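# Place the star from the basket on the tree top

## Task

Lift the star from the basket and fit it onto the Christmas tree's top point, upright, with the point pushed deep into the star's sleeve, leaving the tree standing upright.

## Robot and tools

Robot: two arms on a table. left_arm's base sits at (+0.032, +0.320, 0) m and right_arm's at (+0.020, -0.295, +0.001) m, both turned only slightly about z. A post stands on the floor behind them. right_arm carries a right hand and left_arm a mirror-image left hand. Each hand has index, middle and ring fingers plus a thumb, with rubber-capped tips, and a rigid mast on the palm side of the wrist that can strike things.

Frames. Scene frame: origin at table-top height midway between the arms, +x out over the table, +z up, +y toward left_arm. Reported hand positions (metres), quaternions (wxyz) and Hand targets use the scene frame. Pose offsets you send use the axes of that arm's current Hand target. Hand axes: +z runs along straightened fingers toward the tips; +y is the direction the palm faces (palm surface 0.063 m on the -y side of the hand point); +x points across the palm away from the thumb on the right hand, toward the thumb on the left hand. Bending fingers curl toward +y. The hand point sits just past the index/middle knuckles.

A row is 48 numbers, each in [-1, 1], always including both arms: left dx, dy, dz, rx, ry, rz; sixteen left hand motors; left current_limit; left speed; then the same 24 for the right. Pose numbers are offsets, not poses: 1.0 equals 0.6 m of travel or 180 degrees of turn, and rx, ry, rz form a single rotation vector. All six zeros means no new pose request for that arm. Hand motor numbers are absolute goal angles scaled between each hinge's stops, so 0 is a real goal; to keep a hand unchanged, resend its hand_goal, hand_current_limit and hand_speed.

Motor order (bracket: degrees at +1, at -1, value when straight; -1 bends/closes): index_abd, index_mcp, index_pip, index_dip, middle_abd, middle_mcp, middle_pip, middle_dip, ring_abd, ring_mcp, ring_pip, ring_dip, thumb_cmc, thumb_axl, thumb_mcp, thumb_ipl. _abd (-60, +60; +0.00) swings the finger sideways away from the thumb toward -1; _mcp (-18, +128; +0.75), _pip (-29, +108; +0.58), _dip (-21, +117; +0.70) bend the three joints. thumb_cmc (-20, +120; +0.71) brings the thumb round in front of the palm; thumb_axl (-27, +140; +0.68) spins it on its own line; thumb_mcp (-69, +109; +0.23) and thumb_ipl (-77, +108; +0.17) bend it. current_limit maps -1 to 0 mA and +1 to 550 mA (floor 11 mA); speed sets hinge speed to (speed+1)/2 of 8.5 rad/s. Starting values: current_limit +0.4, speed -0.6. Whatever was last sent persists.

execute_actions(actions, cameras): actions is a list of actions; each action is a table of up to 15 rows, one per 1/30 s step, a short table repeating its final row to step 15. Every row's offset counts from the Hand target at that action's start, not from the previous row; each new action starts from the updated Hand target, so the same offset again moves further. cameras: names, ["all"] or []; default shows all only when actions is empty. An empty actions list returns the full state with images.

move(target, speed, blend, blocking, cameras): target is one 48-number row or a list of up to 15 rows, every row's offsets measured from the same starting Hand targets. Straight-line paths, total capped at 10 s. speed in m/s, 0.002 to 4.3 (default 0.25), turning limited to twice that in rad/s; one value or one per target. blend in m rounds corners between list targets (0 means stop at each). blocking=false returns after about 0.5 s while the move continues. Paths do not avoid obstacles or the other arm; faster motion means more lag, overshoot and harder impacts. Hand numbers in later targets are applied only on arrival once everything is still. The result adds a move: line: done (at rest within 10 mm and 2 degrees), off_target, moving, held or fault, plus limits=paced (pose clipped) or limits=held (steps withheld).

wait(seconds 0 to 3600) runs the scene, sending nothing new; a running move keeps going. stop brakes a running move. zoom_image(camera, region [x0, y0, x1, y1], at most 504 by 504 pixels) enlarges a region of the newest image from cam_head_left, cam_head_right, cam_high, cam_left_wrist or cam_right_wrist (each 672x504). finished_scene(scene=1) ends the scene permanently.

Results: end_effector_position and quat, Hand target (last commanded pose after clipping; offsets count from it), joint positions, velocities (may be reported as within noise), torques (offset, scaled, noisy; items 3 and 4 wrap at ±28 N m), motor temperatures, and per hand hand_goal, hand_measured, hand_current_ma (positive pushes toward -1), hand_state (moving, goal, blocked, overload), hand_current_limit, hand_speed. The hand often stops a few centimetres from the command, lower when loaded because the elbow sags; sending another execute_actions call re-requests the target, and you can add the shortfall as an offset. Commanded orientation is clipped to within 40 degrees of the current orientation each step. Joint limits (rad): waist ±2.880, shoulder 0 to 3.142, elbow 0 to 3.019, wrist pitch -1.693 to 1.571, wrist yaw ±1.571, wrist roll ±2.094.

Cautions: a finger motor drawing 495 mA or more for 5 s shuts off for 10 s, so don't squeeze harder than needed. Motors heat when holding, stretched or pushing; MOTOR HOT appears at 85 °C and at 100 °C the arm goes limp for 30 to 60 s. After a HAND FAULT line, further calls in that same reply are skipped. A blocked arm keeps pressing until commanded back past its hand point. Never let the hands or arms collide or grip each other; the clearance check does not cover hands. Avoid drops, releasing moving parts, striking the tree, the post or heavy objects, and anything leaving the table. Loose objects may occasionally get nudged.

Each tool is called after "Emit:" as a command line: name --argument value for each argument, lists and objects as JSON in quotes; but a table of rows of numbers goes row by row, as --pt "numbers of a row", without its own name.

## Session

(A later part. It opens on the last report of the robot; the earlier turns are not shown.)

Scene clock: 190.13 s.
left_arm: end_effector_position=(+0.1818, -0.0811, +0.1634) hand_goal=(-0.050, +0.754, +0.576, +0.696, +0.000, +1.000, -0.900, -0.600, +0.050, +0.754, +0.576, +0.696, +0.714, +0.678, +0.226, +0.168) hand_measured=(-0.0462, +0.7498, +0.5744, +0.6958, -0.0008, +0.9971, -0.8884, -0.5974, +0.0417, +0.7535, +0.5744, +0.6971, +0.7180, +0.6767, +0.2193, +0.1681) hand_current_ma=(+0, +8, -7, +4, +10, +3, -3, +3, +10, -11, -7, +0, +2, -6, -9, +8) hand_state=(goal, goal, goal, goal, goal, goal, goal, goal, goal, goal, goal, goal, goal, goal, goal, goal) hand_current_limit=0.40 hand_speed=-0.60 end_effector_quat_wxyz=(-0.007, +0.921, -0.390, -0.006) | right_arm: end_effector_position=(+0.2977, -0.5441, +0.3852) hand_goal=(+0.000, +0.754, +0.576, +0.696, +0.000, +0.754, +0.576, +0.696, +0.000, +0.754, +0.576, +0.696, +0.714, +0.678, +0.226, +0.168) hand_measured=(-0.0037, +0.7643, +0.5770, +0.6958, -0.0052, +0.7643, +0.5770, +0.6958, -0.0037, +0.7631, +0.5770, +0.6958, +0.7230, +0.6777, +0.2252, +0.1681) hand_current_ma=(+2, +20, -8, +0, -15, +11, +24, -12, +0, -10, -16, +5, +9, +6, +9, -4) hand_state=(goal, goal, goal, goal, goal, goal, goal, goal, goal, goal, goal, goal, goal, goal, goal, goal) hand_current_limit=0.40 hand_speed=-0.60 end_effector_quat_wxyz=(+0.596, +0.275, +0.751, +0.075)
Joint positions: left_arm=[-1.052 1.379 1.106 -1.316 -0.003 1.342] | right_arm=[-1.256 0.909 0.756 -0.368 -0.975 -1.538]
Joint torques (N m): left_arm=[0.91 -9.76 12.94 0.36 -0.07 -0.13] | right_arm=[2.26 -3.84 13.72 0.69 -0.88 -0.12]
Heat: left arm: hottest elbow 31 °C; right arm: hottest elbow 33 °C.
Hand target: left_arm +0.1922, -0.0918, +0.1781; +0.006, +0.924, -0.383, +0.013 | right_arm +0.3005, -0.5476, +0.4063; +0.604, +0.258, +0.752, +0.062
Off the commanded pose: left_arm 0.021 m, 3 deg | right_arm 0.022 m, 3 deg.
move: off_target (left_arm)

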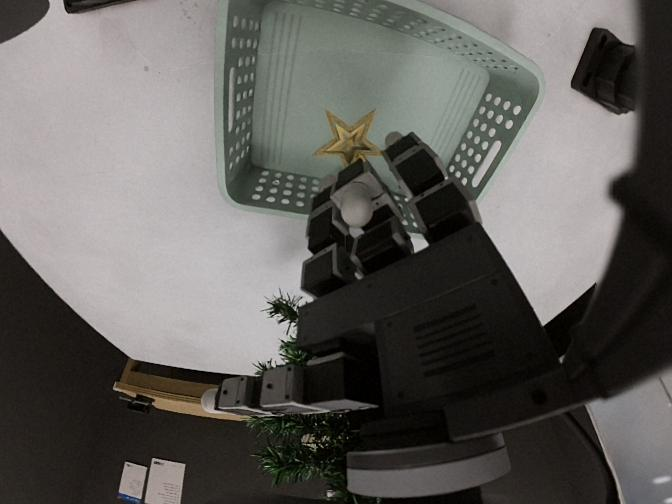

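Emit:
move --target '[0.002,0,0.0485,0,0,0,-0.05,0.754,0.576,0.696,0,1,-0.9,-0.6,0.05,0.754,0.576,0.696,0.714,0.678,0.226,0.168,0.4,-0.6,0,0,0,0,0,0,0,0.754,0.576,0.696,0,0.754,0.576,0.696,0,0.754,0.576,0.696,0.714,0.678,0.226,0.168,0.4,-0.6]' --speed 0.1 --cameras '["cam_head_left","cam_left_wrist"]'

Emit:
zoom_image --camera "cam_left_wrist" --region '[290, 90, 440, 240]'

Scene clock: 193.83 s.
left_arm: end_effector_position=(+0.1906, -0.0956, +0.1643) hand_goal=(-0.050, +0.754, +0.576, +0.696, +0.000, +1.000, -0.900, -0.600, +0.050, +0.754, +0.576, +0.696, +0.714, +0.678, +0.226, +0.168) hand_measured=(-0.0550, +0.7607, +0.5885, +0.7034, -0.0008, +0.9959, -0.8884, -0.5987, +0.0373, +0.7523, +0.5757, +0.6971, +0.7180, +0.6777, +0.2193, +0.1681) hand_current_ma=(+2, +13, -8, +6, +4, -2, -3, +4, +0, -8, -4, -2, +4, -2, -12, -4) hand_state=(goal, goal, goal, goal, goal, goal, goal, goal, goal, goal, goal, goal, goal, goal, goal, goal) hand_current_limit=0.40 hand_speed=-0.60 end_effector_quat_wxyz=(+0.014, +0.921, -0.390, +0.022) | right_arm: end_effector_position=(+0.2977, -0.5441, +0.3852) hand_goal=(+0.000, +0.754, +0.576, +0.696, +0.000, +0.754, +0.576, +0.696, +0.000, +0.754, +0.576, +0.696, +0.714, +0.678, +0.226, +0.168) hand_measured=(-0.0037, +0.7643, +0.5770, +0.6958, -0.0052, +0.7643, +0.5770, +0.6958, -0.0037, +0.7631, +0.5770, +0.6958, +0.7230, +0.6767, +0.2262, +0.1681) hand_current_ma=(+17, +6, -7, -1, +2, +7, +14, +0, +26, -20, +10, +0, -3, +7, -6, +4) hand_state=(goal, goal, goal, goal, goal, goal, goal, goal, goal, goal, goal, goal, goal, goal, goal, goal) hand_current_limit=0.40 hand_speed=-0.60 end_effector_quat_wxyz=(+0.596, +0.275, +0.751, +0.075)
Joint positions: left_arm=[-1.052 1.379 1.099 -1.238 -0.004 1.342] | right_arm=[-1.256 0.909 0.756 -0.368 -0.975 -1.538]
Joint torques (N m): left_arm=[0.79 -7.65 8.95 0.46 -0.06 -0.13] | right_arm=[2.2 -3.96 13.72 0.66 -0.88 -0.12]
Heat: left arm: hottest elbow 31 °C; right arm: hottest elbow 33 °C.
Hand target: left_arm +0.1937, -0.0933, +0.1491; +0.006, +0.924, -0.383, +0.013 | right_arm +0.3005, -0.5476, +0.4063; +0.604, +0.258, +0.752, +0.062
Off the commanded pose: left_arm 0.016 m, 2 deg | right_arm 0.022 m, 3 deg.
move: off_target (left_arm)

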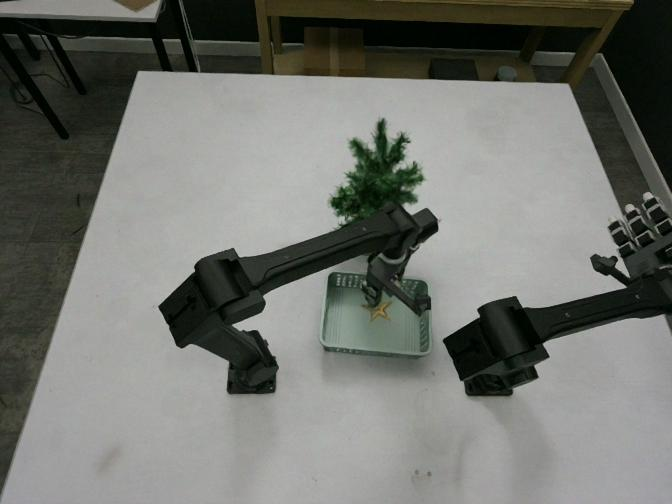

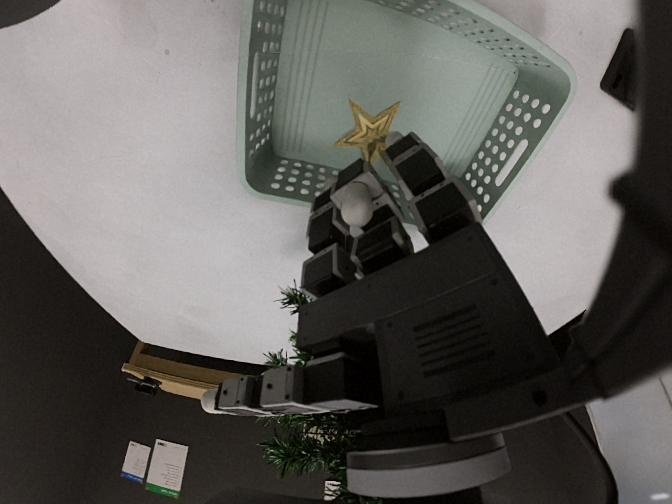

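Scaled by 3.360 from the camera's image (finer frame: 960x720).

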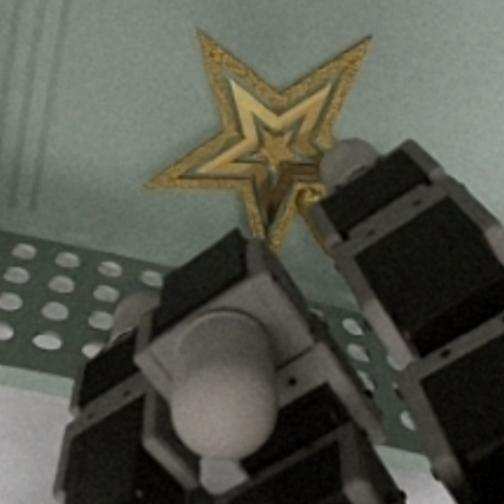

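Emit:
move --target '[0,0,0.02,0,0,0,-0.05,0.754,0.576,0.696,0,1,-0.9,-0.6,0.05,0.754,0.576,0.696,0.714,0.678,0.226,0.168,0.4,-0.6,0,0,0,0,0,0,0,0.754,0.576,0.696,0,0.754,0.576,0.696,0,0.754,0.576,0.696,0.714,0.678,0.226,0.168,0.4,-0.6]' --speed 0.1 --cameras '["cam_left_wrist"]'

Emit:
zoom_image --camera "cam_left_wrist" --region '[290, 90, 440, 240]'

Scene clock: 196.10 s.
left_arm: end_effector_position=(+0.1921, -0.0981, +0.1635) hand_goal=(-0.050, +0.754, +0.576, +0.696, +0.000, +1.000, -0.900, -0.600, +0.050, +0.754, +0.576, +0.696, +0.714, +0.678, +0.226, +0.168) hand_measured=(-0.1063, +0.7679, +0.5872, +0.7073, -0.0023, +0.9947, -0.8884, -0.5987, +0.0388, +0.7535, +0.5770, +0.6945, +0.7180, +0.6777, +0.2193, +0.1681) hand_current_ma=(-3, +18, -9, -3, +5, -3, +2, -1, +1, +0, -6, -7, +1, -6, -15, +1) hand_state=(blocked, goal, goal, goal, goal, goal, goal, goal, goal, goal, goal, goal, goal, goal, goal, goal) hand_current_limit=0.40 hand_speed=-0.60 end_effector_quat_wxyz=(+0.020, +0.920, -0.390, +0.030) | right_arm: end_effector_position=(+0.2977, -0.5441, +0.3852) hand_goal=(+0.000, +0.754, +0.576, +0.696, +0.000, +0.754, +0.576, +0.696, +0.000, +0.754, +0.576, +0.696, +0.714, +0.678, +0.226, +0.168) hand_measured=(-0.0037, +0.7643, +0.5770, +0.6958, -0.0037, +0.7643, +0.5770, +0.6958, -0.0037, +0.7631, +0.5770, +0.6958, +0.7230, +0.6767, +0.2252, +0.1681) hand_current_ma=(+6, +5, +10, +9, -12, +17, +1, +5, +10, -28, +0, -2, +2, +6, -3, -10) hand_state=(goal, goal, goal, goal, goal, goal, goal, goal, goal, goal, goal, goal, goal, goal, goal, goal) hand_current_limit=0.40 hand_speed=-0.60 end_effector_quat_wxyz=(+0.596, +0.275, +0.751, +0.075)
Joint positions: left_arm=[-1.052 1.376 1.091 -1.213 -0.004 1.342] | right_arm=[-1.256 0.909 0.756 -0.368 -0.975 -1.538]
Joint torques (N m): left_arm=[0.73 -6.89 7.71 0.77 -0.07 -0.12] | right_arm=[2.32 -3.84 13.75 0.66 -0.88 -0.13]
Heat: left arm: hottest elbow 31 °C; right arm: hottest elbow 33 °C.
Hand target: left_arm +0.1938, -0.0934, +0.1371; +0.006, +0.924, -0.383, +0.013 | right_arm +0.3005, -0.5476, +0.4063; +0.604, +0.258, +0.752, +0.062
Off the commanded pose: left_arm 0.027 m, 3 deg | right_arm 0.022 m, 3 deg.
move: off_target (left_arm)

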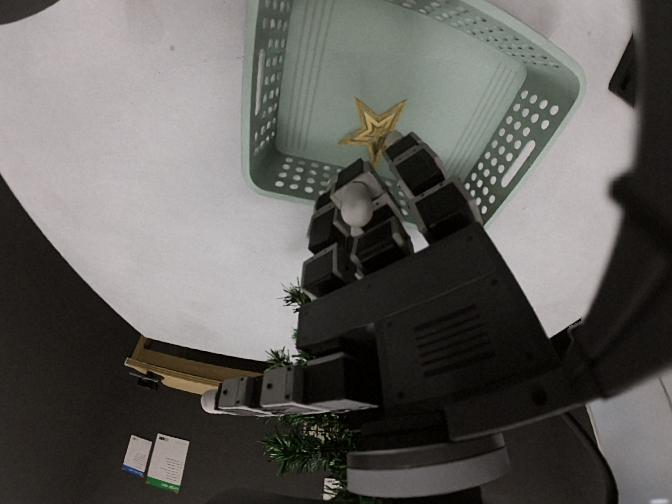

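Scaled by 3.360 from the camera's image (finer frame: 960x720).

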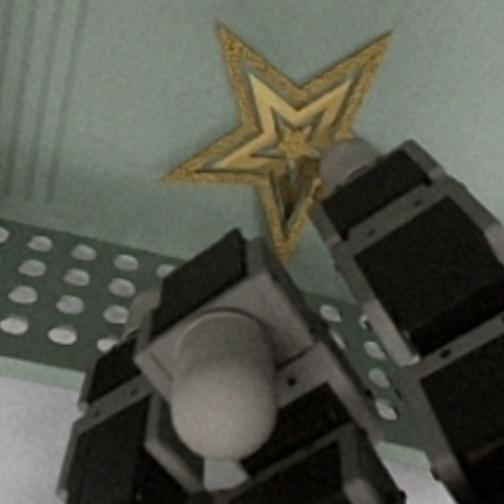

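Emit:
move --target '[-0.0215,-0.0023,0,0,-0.0223,0,-0.05,0.754,0.576,0.696,0,1,-0.9,-0.6,0.05,0.754,0.576,0.696,0.714,0.678,0.226,0.168,0.4,-0.6,0,0,0,0,0,0,0,0.754,0.576,0.696,0,0.754,0.576,0.696,0,0.754,0.576,0.696,0.714,0.678,0.226,0.168,0.4,-0.6]' --speed 0.1 --cameras '["cam_left_wrist","cam_head_left"]'

Emit:
zoom_image --camera "cam_left_wrist" --region '[290, 90, 440, 240]'

Emit:
zoom_image --camera "cam_head_left" --region '[310, 250, 450, 370]'

Scene clock: 205.53 s.
left_arm: end_effector_position=(+0.1861, -0.0923, +0.1627) hand_goal=(-0.050, +0.754, +0.576, +0.696, +0.000, +1.000, -0.900, -0.600, +0.050, +0.754, +0.576, +0.696, +0.714, +0.678, +0.226, +0.168) hand_measured=(-0.0052, +0.7679, +0.5911, +0.7124, -0.0008, +0.9947, -0.8884, -0.5974, +0.0388, +0.7523, +0.5757, +0.6958, +0.7180, +0.6767, +0.2183, +0.1672) hand_current_ma=(+8, +10, -12, -2, +7, -1, -1, -2, +8, -7, +2, -8, +0, -4, -6, +3) hand_state=(blocked, goal, goal, goal, goal, goal, goal, goal, goal, goal, goal, goal, goal, goal, goal, goal) hand_current_limit=0.40 hand_speed=-0.60 end_effector_quat_wxyz=(+0.015, +0.921, -0.390, +0.013) | right_arm: end_effector_position=(+0.2977, -0.5441, +0.3852) hand_goal=(+0.000, +0.754, +0.576, +0.696, +0.000, +0.754, +0.576, +0.696, +0.000, +0.754, +0.576, +0.696, +0.714, +0.678, +0.226, +0.168) hand_measured=(-0.0037, +0.7643, +0.5770, +0.6958, -0.0037, +0.7643, +0.5770, +0.6958, -0.0037, +0.7631, +0.5770, +0.6958, +0.7217, +0.6777, +0.2252, +0.1681) hand_current_ma=(+8, +1, -6, +11, -11, +4, +10, -5, +15, -8, +1, -8, +8, +7, +14, -4) hand_state=(goal, goal, goal, goal, goal, goal, goal, goal, goal, goal, goal, goal, goal, goal, goal, goal) hand_current_limit=0.40 hand_speed=-0.60 end_effector_quat_wxyz=(+0.596, +0.275, +0.751, +0.075)
Joint positions: left_arm=[-1.052 1.376 1.091 -1.246 0.008 1.342] | right_arm=[-1.256 0.909 0.756 -0.368 -0.975 -1.538]
Joint torques (N m): left_arm=[1.2 -6.07 8.91 -0.69 0.14 -0.1] | right_arm=[2.26 -3.84 13.7 0.66 -0.89 -0.12]
Heat: left arm: hottest elbow 30 °C; right arm: hottest elbow 33 °C.
Hand target: left_arm +0.1857, -0.0834, +0.1368; -0.008, +0.924, -0.383, -0.020 | right_arm +0.3005, -0.5476, +0.4063; +0.604, +0.258, +0.752, +0.062
Off the commanded pose: left_arm 0.027 m, 5 deg | right_arm 0.022 m, 3 deg.
move: off_target (left_arm)
Images, in order (width x height): cam_head_left 672x504, cam_left_wrist 672x504.

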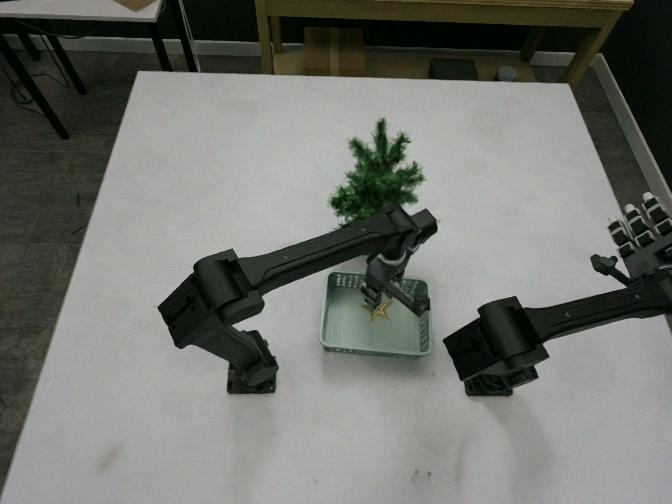

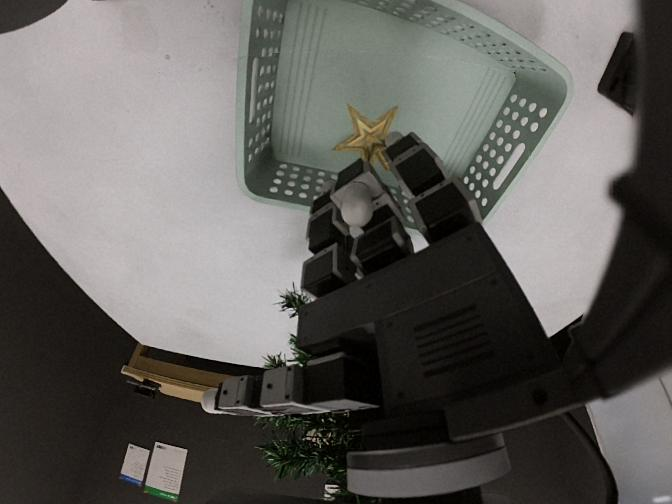

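Scaled by 3.360 from the camera's image (finer frame: 960x720).

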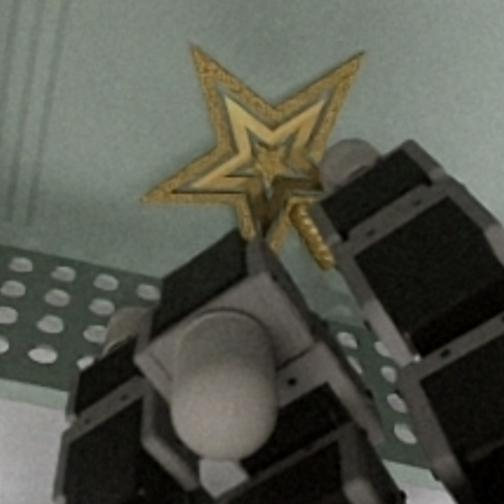

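Scaled by 3.600 from the camera's image (finer frame: 960x720).

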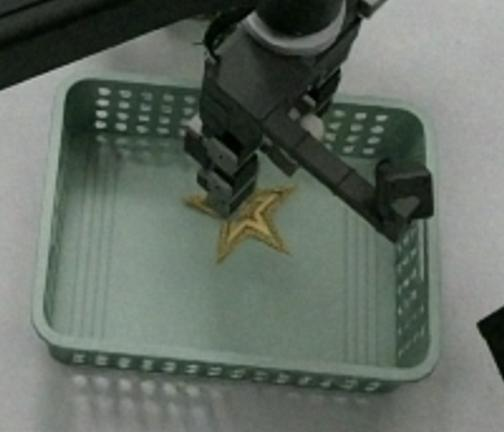

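Emit:
move --target '[-0.0083,-0.0035,0.0505,0,0,0,-0.05,0.754,0.576,0.696,0,1,-0.9,-0.6,0.05,0.754,0.576,0.696,0.714,0.678,0.226,0.168,0.4,-0.6,0,0,0,0,0,0,0,0.754,0.576,0.696,0,0.754,0.576,0.696,0,0.754,0.576,0.696,0.714,0.678,0.226,0.168,0.4,-0.6]' --speed 0.1 --cameras '["cam_left_wrist","cam_head_left"]'

Emit:
zoom_image --camera "cam_left_wrist" --region '[290, 90, 440, 240]'

Emit:
zoom_image --camera "cam_head_left" --region '[310, 250, 450, 370]'

Scene clock: 217.67 s.
left_arm: end_effector_position=(+0.1863, -0.0928, +0.1616) hand_goal=(-0.050, +0.754, +0.576, +0.696, +0.000, +1.000, -0.900, -0.600, +0.050, +0.754, +0.576, +0.696, +0.714, +0.678, +0.226, +0.168) hand_measured=(-0.0433, +0.7703, +0.5975, +0.7187, -0.0023, +0.9959, -0.8897, -0.5987, +0.0373, +0.7535, +0.5757, +0.6958, +0.7167, +0.6777, +0.2193, +0.1672) hand_current_ma=(+4, +17, -6, +4, +9, -2, +1, -3, +2, +2, -2, -9, +3, -7, -12, +7) hand_state=(goal, goal, blocked, blocked, goal, goal, goal, goal, goal, goal, goal, goal, goal, goal, goal, goal) hand_current_limit=0.40 hand_speed=-0.60 end_effector_quat_wxyz=(+0.028, +0.920, -0.390, +0.031) | right_arm: end_effector_position=(+0.2977, -0.5441, +0.3852) hand_goal=(+0.000, +0.754, +0.576, +0.696, +0.000, +0.754, +0.576, +0.696, +0.000, +0.754, +0.576, +0.696, +0.714, +0.678, +0.226, +0.168) hand_measured=(-0.0037, +0.7643, +0.5770, +0.6958, -0.0052, +0.7643, +0.5770, +0.6958, -0.0037, +0.7631, +0.5770, +0.6958, +0.7230, +0.6777, +0.2262, +0.1681) hand_current_ma=(+20, +1, +3, -8, -4, +15, +7, -9, -2, -10, +1, -12, +11, +19, +8, +4) hand_state=(goal, goal, goal, goal, goal, goal, goal, goal, goal, goal, goal, goal, goal, goal, goal, goal) hand_current_limit=0.40 hand_speed=-0.60 end_effector_quat_wxyz=(+0.596, +0.275, +0.751, +0.075)
Joint positions: left_arm=[-1.052 1.353 1.059 -1.195 0.009 1.342] | right_arm=[-1.256 0.909 0.756 -0.368 -0.975 -1.538]
Joint torques (N m): left_arm=[1.03 -3.78 5.26 0.21 0.13 -0.07] | right_arm=[2.2 -3.78 13.72 0.68 -0.88 -0.12]
Heat: left arm: hottest elbow 30 °C; right arm: hottest elbow 33 °C.
Hand target: left_arm +0.1828, -0.0774, +0.1066; -0.008, +0.924, -0.383, -0.020 | right_arm +0.3005, -0.5476, +0.4063; +0.604, +0.258, +0.752, +0.062
Off the commanded pose: left_arm 0.057 m, 7 deg | right_arm 0.022 m, 3 deg.
move: off_target (left_arm)
Images, in order (width x height): cam_head_left 672x504, cam_left_wrist 672x504.

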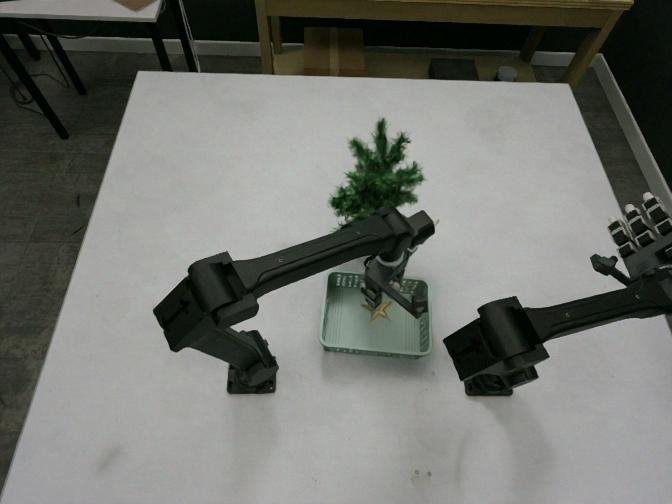

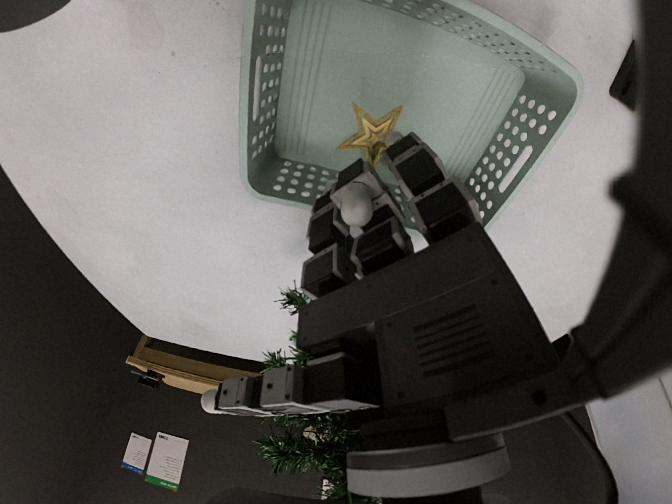

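Scaled by 3.360 from the camera's image (finer frame: 960x720).

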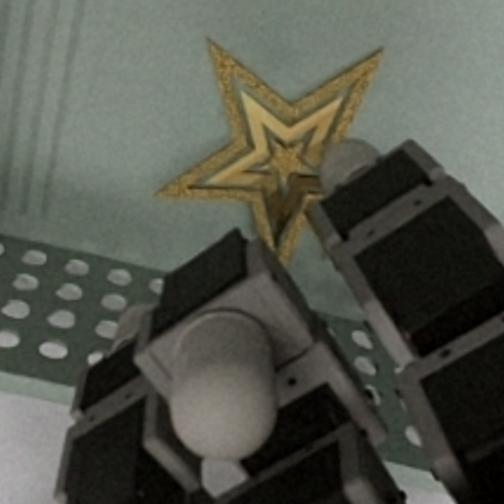

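Scaled by 3.600 from the camera's image (finer frame: 960x720).

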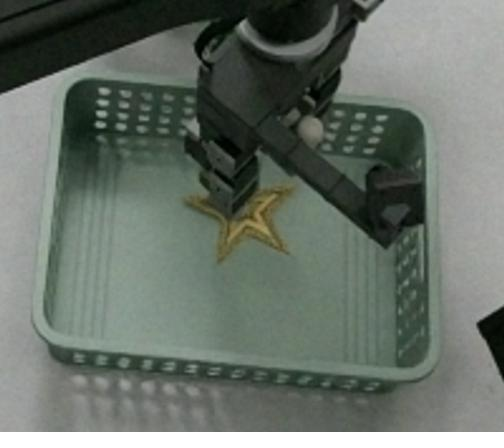

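Emit:
move --target '[0.0097,0.0122,-0.1228,0,0.0137,0.0031,-0.05,0.754,0.576,0.696,0,1,-0.9,-0.6,0.05,0.754,0.576,0.696,0.714,0.678,0.226,0.168,0.4,-0.6,0,0,0,0,0,0,0,0.754,0.576,0.696,0,0.754,0.576,0.696,0,0.754,0.576,0.696,0.714,0.678,0.226,0.168,0.4,-0.6]' --speed 0.1 --cameras '["cam_left_wrist","cam_head_left"]'

Emit:
zoom_image --camera "cam_left_wrist" --region '[290, 90, 440, 240]'

Emit:
zoom_image --camera "cam_head_left" --region '[310, 250, 450, 370]'

Scene clock: 225.43 s.
left_arm: end_effector_position=(+0.1786, -0.0781, +0.1664) hand_goal=(-0.050, +0.754, +0.576, +0.696, +0.000, +1.000, -0.900, -0.600, +0.050, +0.754, +0.576, +0.696, +0.714, +0.678, +0.226, +0.168) hand_measured=(-0.0360, +0.7486, +0.5782, +0.7073, -0.0081, +0.9959, -0.8884, -0.5987, +0.0388, +0.7523, +0.5757, +0.6971, +0.7192, +0.6767, +0.2183, +0.1681) hand_current_ma=(+11, +8, -9, +2, +3, -3, -1, +13, +4, -3, -6, -4, +6, -8, -17, +12) hand_state=(goal, goal, goal, goal, goal, goal, goal, goal, goal, goal, goal, goal, goal, goal, goal, goal) hand_current_limit=0.40 hand_speed=-0.60 end_effector_quat_wxyz=(-0.006, +0.921, -0.390, -0.011) | right_arm: end_effector_position=(+0.2977, -0.5441, +0.3852) hand_goal=(+0.000, +0.754, +0.576, +0.696, +0.000, +0.754, +0.576, +0.696, +0.000, +0.754, +0.576, +0.696, +0.714, +0.678, +0.226, +0.168) hand_measured=(-0.0037, +0.7643, +0.5770, +0.6958, -0.0037, +0.7643, +0.5770, +0.6958, -0.0037, +0.7631, +0.5770, +0.6958, +0.7230, +0.6777, +0.2262, +0.1681) hand_current_ma=(+13, +13, +7, +3, -7, +1, +13, -4, +13, -4, -8, -5, +13, +6, +25, +6) hand_state=(goal, goal, goal, goal, goal, goal, goal, goal, goal, goal, goal, goal, goal, goal, goal, goal) hand_current_limit=0.40 hand_speed=-0.60 end_effector_quat_wxyz=(+0.596, +0.275, +0.751, +0.075)
Joint positions: left_arm=[-1.052 1.37 1.103 -1.328 0.004 1.341] | right_arm=[-1.256 0.909 0.756 -0.368 -0.975 -1.538]
Joint torques (N m): left_arm=[-0.09 -8.88 13.68 -0.53 -0.07 -0.12] | right_arm=[2.2 -3.9 13.72 0.68 -0.88 -0.12]
Heat: left arm: hottest elbow 29 °C; right arm: hottest elbow 33 °C.
Hand target: left_arm +0.1839, -0.0888, +0.1800; +0.001, +0.922, -0.387, +0.000 | right_arm +0.3005, -0.5476, +0.4063; +0.604, +0.258, +0.752, +0.062
Off the commanded pose: left_arm 0.018 m, 1 deg | right_arm 0.022 m, 3 deg.
move: off_target (left_arm)
Images, in order (width x height): cam_head_left 672x504, cam_left_wrist 672x504.

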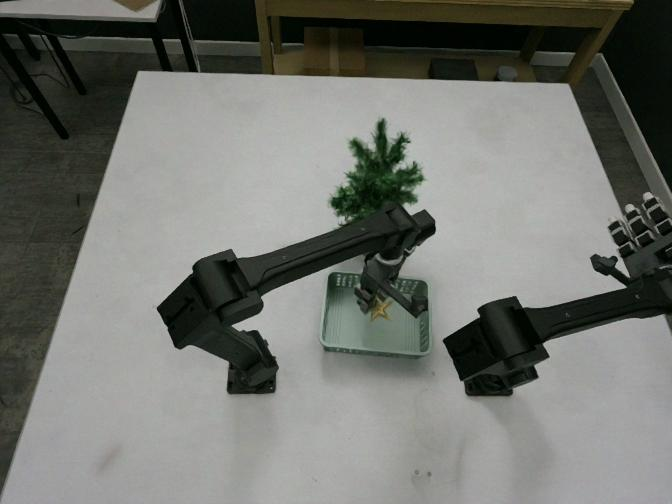

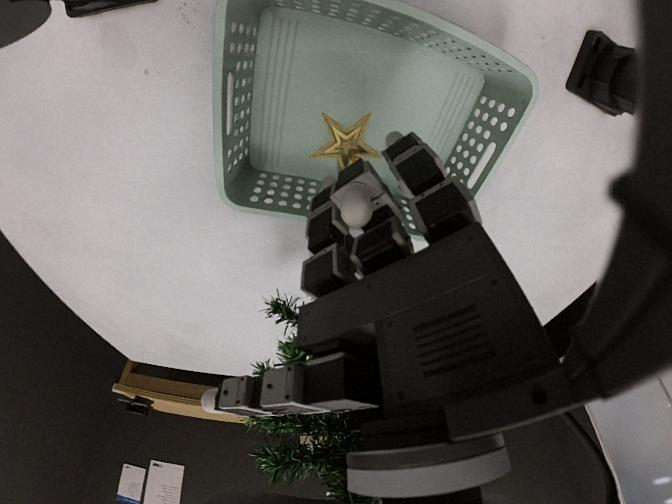

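Scaled by 3.360 from the camera's image (finer frame: 960x720).

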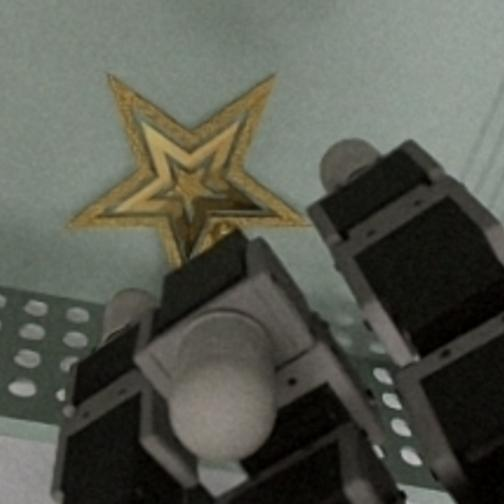

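Scaled by 3.600 from the camera's image (finer frame: 960x720).

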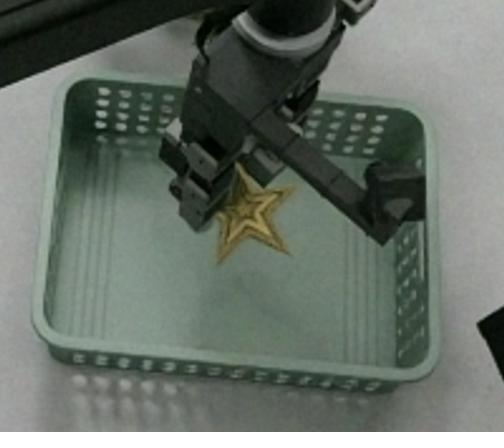

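Emit:
move --target '[0,0,0.06,0,0,0,-0.05,0.754,0.576,0.696,0,1,-0.9,-0.6,0.05,0.754,0.576,0.696,0.714,0.678,0.226,0.168,0.4,-0.6,0,0,0,0,0,0,0,0.754,0.576,0.696,0,0.754,0.576,0.696,0,0.754,0.576,0.696,0.714,0.678,0.226,0.168,0.4,-0.6]' --speed 0.1 --cameras '["cam_left_wrist"]'

Emit:
zoom_image --camera "cam_left_wrist" --region '[290, 90, 440, 240]'

Scene clock: 232.30 s.
left_arm: end_effector_position=(+0.1845, -0.0884, +0.1569) hand_goal=(-0.050, +0.754, +0.576, +0.696, +0.000, +1.000, -0.900, -0.600, +0.050, +0.754, +0.576, +0.696, +0.714, +0.678, +0.226, +0.168) hand_measured=(-0.0491, +0.7619, +0.6078, +0.7060, -0.0110, +0.9947, -0.8884, -0.5987, +0.0388, +0.7535, +0.5757, +0.6971, +0.7205, +0.6767, +0.2173, +0.1672) hand_current_ma=(+17, +9, -3, -1, +7, +7, -7, -4, +3, -5, -12, -6, +4, -11, -9, +6) hand_state=(goal, goal, blocked, goal, goal, goal, goal, goal, goal, goal, goal, goal, goal, goal, goal, goal) hand_current_limit=0.40 hand_speed=-0.60 end_effector_quat_wxyz=(+0.008, +0.921, -0.390, +0.008) | right_arm: end_effector_position=(+0.2977, -0.5441, +0.3852) hand_goal=(+0.000, +0.754, +0.576, +0.696, +0.000, +0.754, +0.576, +0.696, +0.000, +0.754, +0.576, +0.696, +0.714, +0.678, +0.226, +0.168) hand_measured=(-0.0037, +0.7643, +0.5770, +0.6958, -0.0052, +0.7643, +0.5770, +0.6971, -0.0037, +0.7631, +0.5770, +0.6958, +0.7230, +0.6777, +0.2252, +0.1681) hand_current_ma=(-3, +12, +9, +6, -14, +9, +25, -13, -10, -17, -6, +0, -3, +12, +14, -2) hand_state=(goal, goal, goal, goal, goal, goal, goal, goal, goal, goal, goal, goal, goal, goal, goal, goal) hand_current_limit=0.40 hand_speed=-0.60 end_effector_quat_wxyz=(+0.596, +0.275, +0.751, +0.075)
Joint positions: left_arm=[-1.053 1.379 1.081 -1.25 0.004 1.341] | right_arm=[-1.256 0.909 0.756 -0.368 -0.975 -1.538]
Joint torques (N m): left_arm=[0.09 -7.71 9.37 0.36 -0.11 -0.15] | right_arm=[2.2 -3.84 13.71 0.68 -0.88 -0.12]
Heat: left arm: hottest elbow 29 °C; right arm: hottest elbow 34 °C.
Hand target: left_arm +0.1840, -0.0889, +0.1441; +0.001, +0.922, -0.387, +0.000 | right_arm +0.3005, -0.5476, +0.4063; +0.604, +0.258, +0.752, +0.062
Off the commanded pose: left_arm 0.013 m, 1 deg | right_arm 0.022 m, 3 deg.
move: off_target (left_arm)

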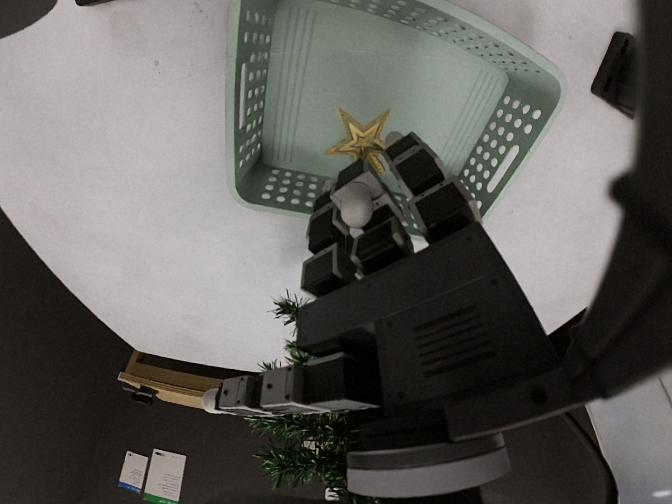

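Scaled by 3.360 from the camera's image (finer frame: 960x720).

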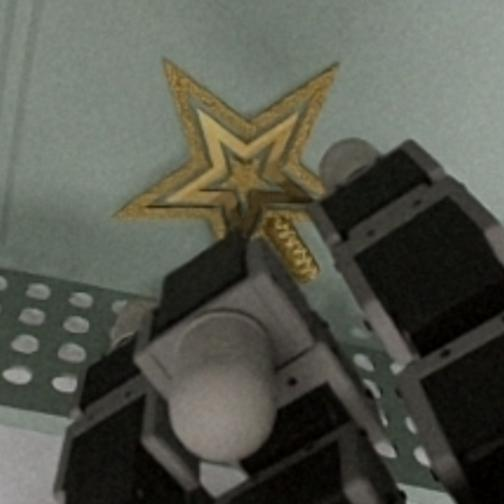

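Emit:
wait --seconds 0.1 --cameras '["cam_head_left","cam_head_right","cam_high"]'

Emit:
zoom_image --camera "cam_head_right" --region '[280, 240, 420, 360]'

Emit:
zoom_image --camera "cam_head_left" --region '[350, 260, 430, 340]'

Scene clock: 235.43 s.
left_arm: end_effector_position=(+0.1845, -0.0884, +0.1569) hand_goal=(-0.050, +0.754, +0.576, +0.696, +0.000, +1.000, -0.900, -0.600, +0.050, +0.754, +0.576, +0.696, +0.714, +0.678, +0.226, +0.168) hand_measured=(-0.0462, +0.7607, +0.6078, +0.7047, -0.0081, +0.9959, -0.8884, -0.5974, +0.0388, +0.7523, +0.5757, +0.6958, +0.7205, +0.6767, +0.2183, +0.1681) hand_current_ma=(+6, +5, -2, +3, +5, -1, -3, +1, +4, -3, +2, -5, +0, -4, -7, +5) hand_state=(goal, goal, blocked, goal, goal, goal, goal, goal, goal, goal, goal, goal, goal, goal, goal, goal) hand_current_limit=0.40 hand_speed=-0.60 end_effector_quat_wxyz=(+0.008, +0.921, -0.390, +0.008) | right_arm: end_effector_position=(+0.2977, -0.5441, +0.3852) hand_goal=(+0.000, +0.754, +0.576, +0.696, +0.000, +0.754, +0.576, +0.696, +0.000, +0.754, +0.576, +0.696, +0.714, +0.678, +0.226, +0.168) hand_measured=(-0.0037, +0.7643, +0.5770, +0.6958, -0.0037, +0.7643, +0.5770, +0.6958, -0.0023, +0.7631, +0.5770, +0.6958, +0.7230, +0.6767, +0.2252, +0.1672) hand_current_ma=(+9, -1, +1, -10, -7, +21, -2, -16, +4, -10, +3, +4, -4, -5, -4, -1) hand_state=(goal, goal, goal, goal, goal, goal, goal, goal, goal, goal, goal, goal, goal, goal, goal, goal) hand_current_limit=0.40 hand_speed=-0.60 end_effector_quat_wxyz=(+0.596, +0.275, +0.751, +0.075)
Joint positions: left_arm=[-1.053 1.379 1.081 -1.25 0.004 1.341] | right_arm=[-1.256 0.909 0.756 -0.368 -0.975 -1.538]
Joint torques (N m): left_arm=[-0.15 -7.59 9.39 0.39 -0.1 -0.12] | right_arm=[2.14 -3.96 13.71 0.66 -0.88 -0.12]
Heat: left arm: hottest elbow 29 °C; right arm: hottest elbow 34 °C.
Hand target: left_arm +0.1840, -0.0889, +0.1441; +0.001, +0.922, -0.387, +0.000 | right_arm +0.3005, -0.5476, +0.4063; +0.604, +0.258, +0.752, +0.062
Off the commanded pose: left_arm 0.013 m, 1 deg | right_arm 0.022 m, 3 deg.
wait: 0.10 s; at rest from the start

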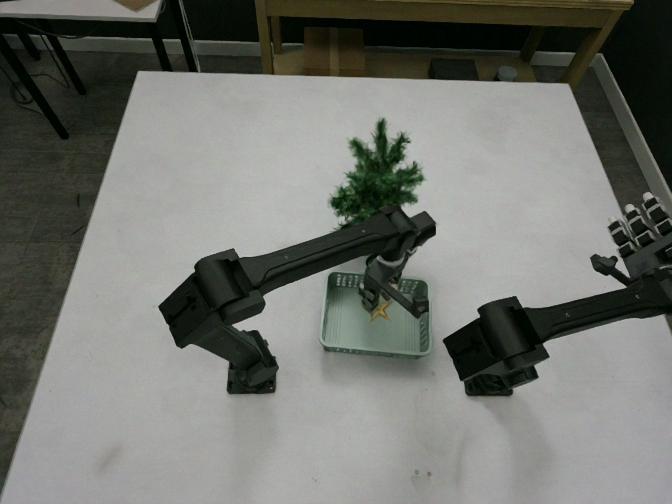

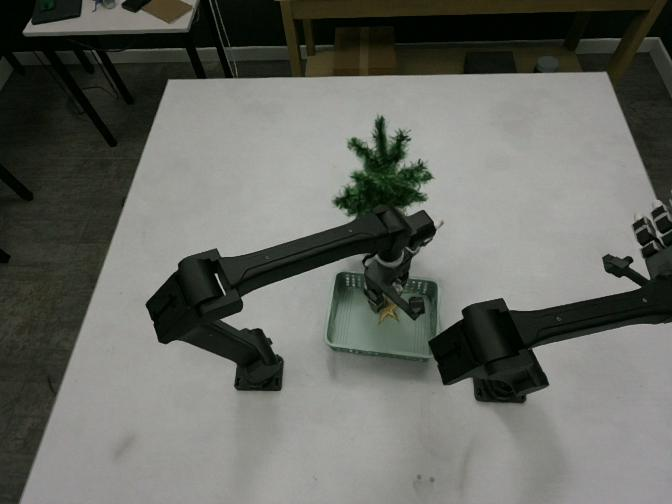

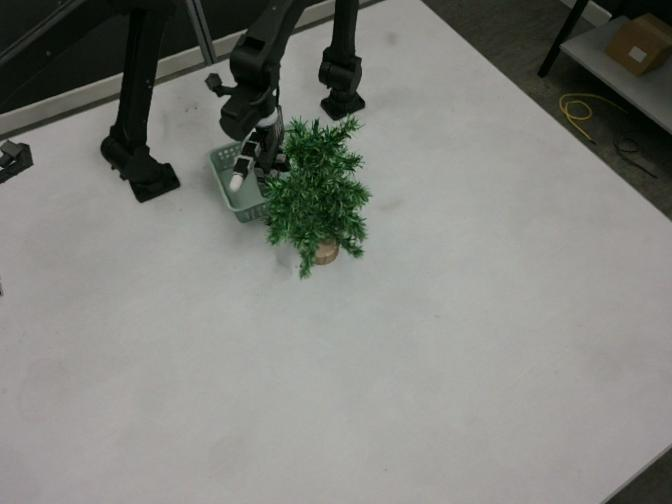

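Scaled by 3.600 from the camera's image (finer frame: 960x720).

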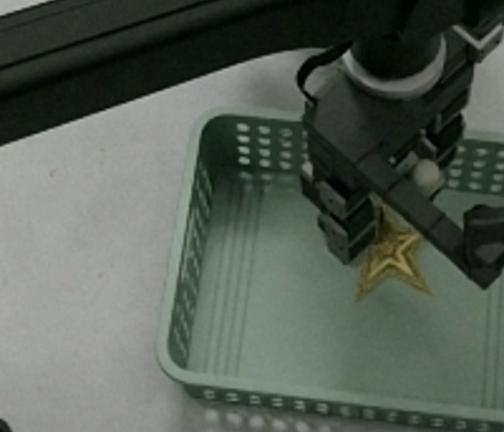

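Scaled by 6.300 from the camera's image (finer frame: 960x720).

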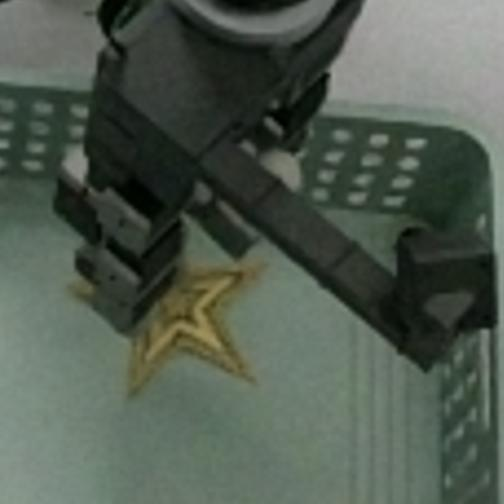

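Emit:
wait --seconds 0.1 --cameras '["cam_left_wrist","cam_head_right","cam_high","cam_head_left"]'

Emit:
zoom_image --camera "cam_left_wrist" --region '[290, 140, 360, 210]'

Emit:
zoom_image --camera "cam_head_right" --region '[350, 250, 430, 330]'

Emit:
zoom_image --camera "cam_high" --region '[190, 90, 310, 240]'

Scene clock: 245.80 s.
left_arm: end_effector_position=(+0.1845, -0.0884, +0.1569) hand_goal=(-0.050, +0.754, +0.576, +0.696, +0.000, +1.000, -0.900, -0.600, +0.050, +0.754, +0.576, +0.696, +0.714, +0.678, +0.226, +0.168) hand_measured=(-0.0491, +0.7607, +0.6065, +0.7060, -0.0096, +0.9959, -0.8897, -0.5987, +0.0373, +0.7511, +0.5744, +0.6971, +0.7205, +0.6777, +0.2173, +0.1681) hand_current_ma=(+5, +13, -4, +4, +0, +3, -3, +4, +3, -12, -9, -4, +3, -6, -6, +3) hand_state=(goal, goal, blocked, goal, goal, goal, goal, goal, goal, goal, goal, goal, goal, goal, goal, goal) hand_current_limit=0.40 hand_speed=-0.60 end_effector_quat_wxyz=(+0.008, +0.921, -0.390, +0.008) | right_arm: end_effector_position=(+0.2977, -0.5441, +0.3852) hand_goal=(+0.000, +0.754, +0.576, +0.696, +0.000, +0.754, +0.576, +0.696, +0.000, +0.754, +0.576, +0.696, +0.714, +0.678, +0.226, +0.168) hand_measured=(-0.0037, +0.7643, +0.5770, +0.6958, -0.0052, +0.7643, +0.5770, +0.6958, -0.0037, +0.7631, +0.5770, +0.6958, +0.7230, +0.6777, +0.2262, +0.1672) hand_current_ma=(+8, -8, -1, -1, -13, +7, +9, +0, +2, -13, +5, -6, +9, +22, +17, -17) hand_state=(goal, goal, goal, goal, goal, goal, goal, goal, goal, goal, goal, goal, goal, goal, goal, goal) hand_current_limit=0.40 hand_speed=-0.60 end_effector_quat_wxyz=(+0.596, +0.275, +0.751, +0.075)
Joint positions: left_arm=[-1.053 1.379 1.081 -1.25 0.004 1.341] | right_arm=[-1.256 0.909 0.756 -0.368 -0.975 -1.538]
Joint velocities: left_arm=[-0.005 0.005 0.046 -0.007 0.037 0.007] | right_arm=[within noise]
Joint torques (N m): left_arm=[-0.03 -7.59 9.36 0.35 -0.11 -0.12] | right_arm=[2.2 -3.84 13.71 0.68 -0.88 -0.12]
Heat: left arm: hottest elbow 28 °C; right arm: hottest elbow 34 °C.
Hand target: left_arm +0.1840, -0.0889, +0.1441; +0.001, +0.922, -0.387, +0.000 | right_arm +0.3005, -0.5476, +0.4063; +0.604, +0.258, +0.752, +0.062
Off the commanded pose: left_arm 0.013 m, 1 deg | right_arm 0.022 m, 3 deg.
wait: 0.10 s; at rest from the start
Images, in order (width x height): cam_head_left 672x504, cam_head_right 672x504, cam_high 672x504, cam_left_wrist 672x504.

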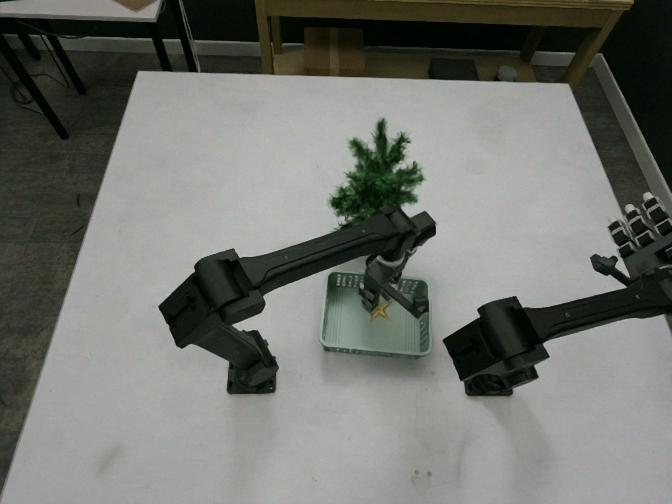

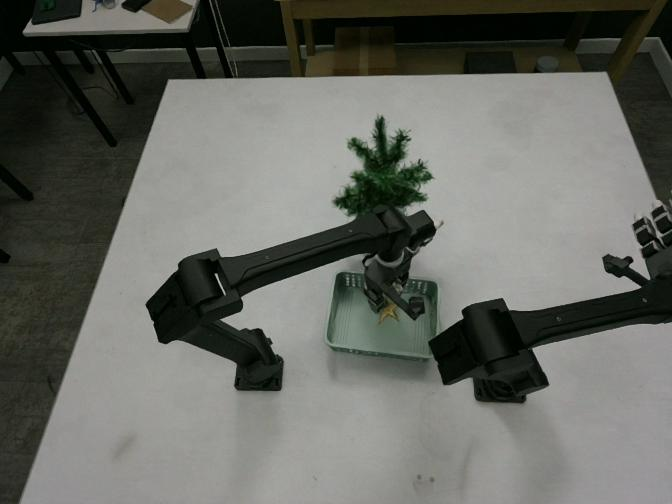

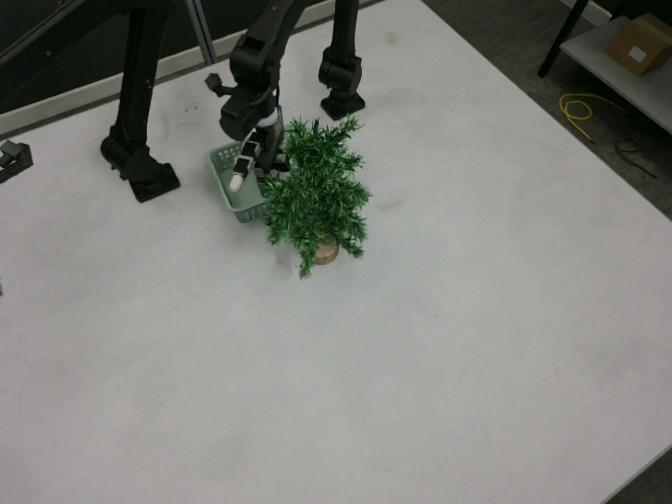

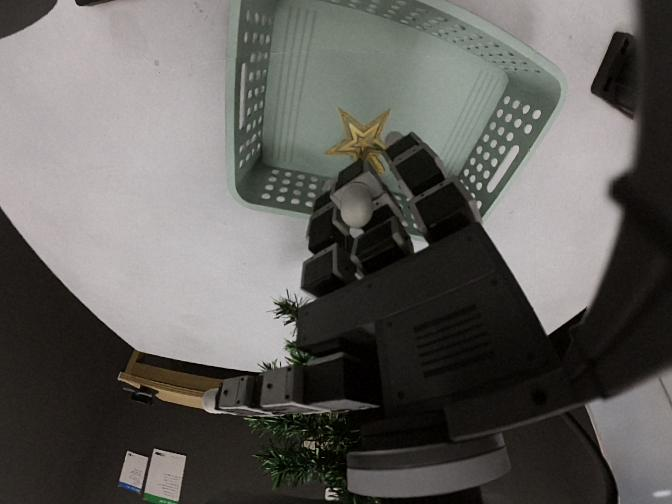

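Scaled by 7.200 from the camera's image (finer frame: 960x720).

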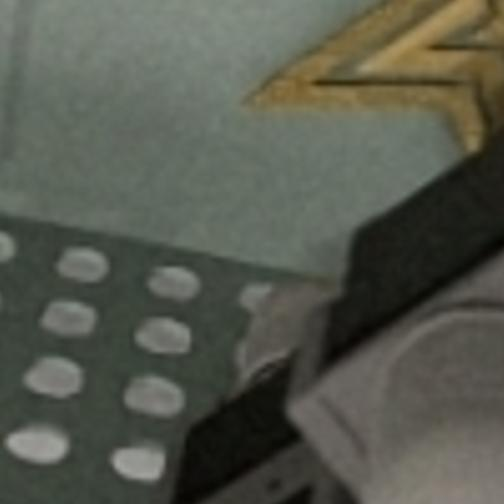

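Scaled by 6.300 from the camera's image (finer frame: 960x720).

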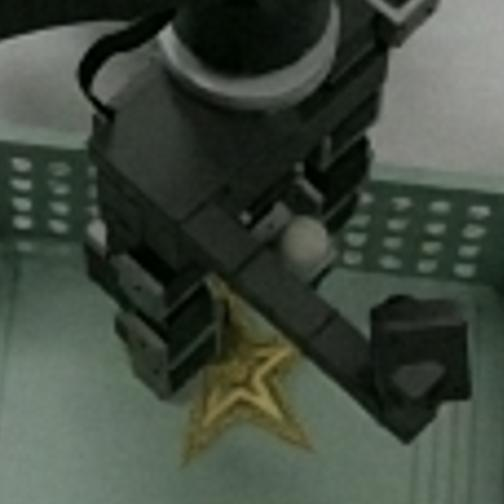

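Scaled by 3.360 from the camera's image (finer frame: 960x720).

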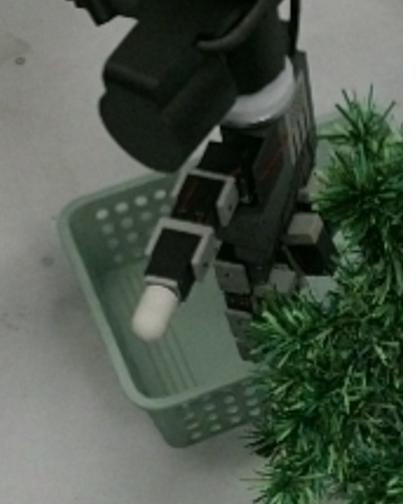

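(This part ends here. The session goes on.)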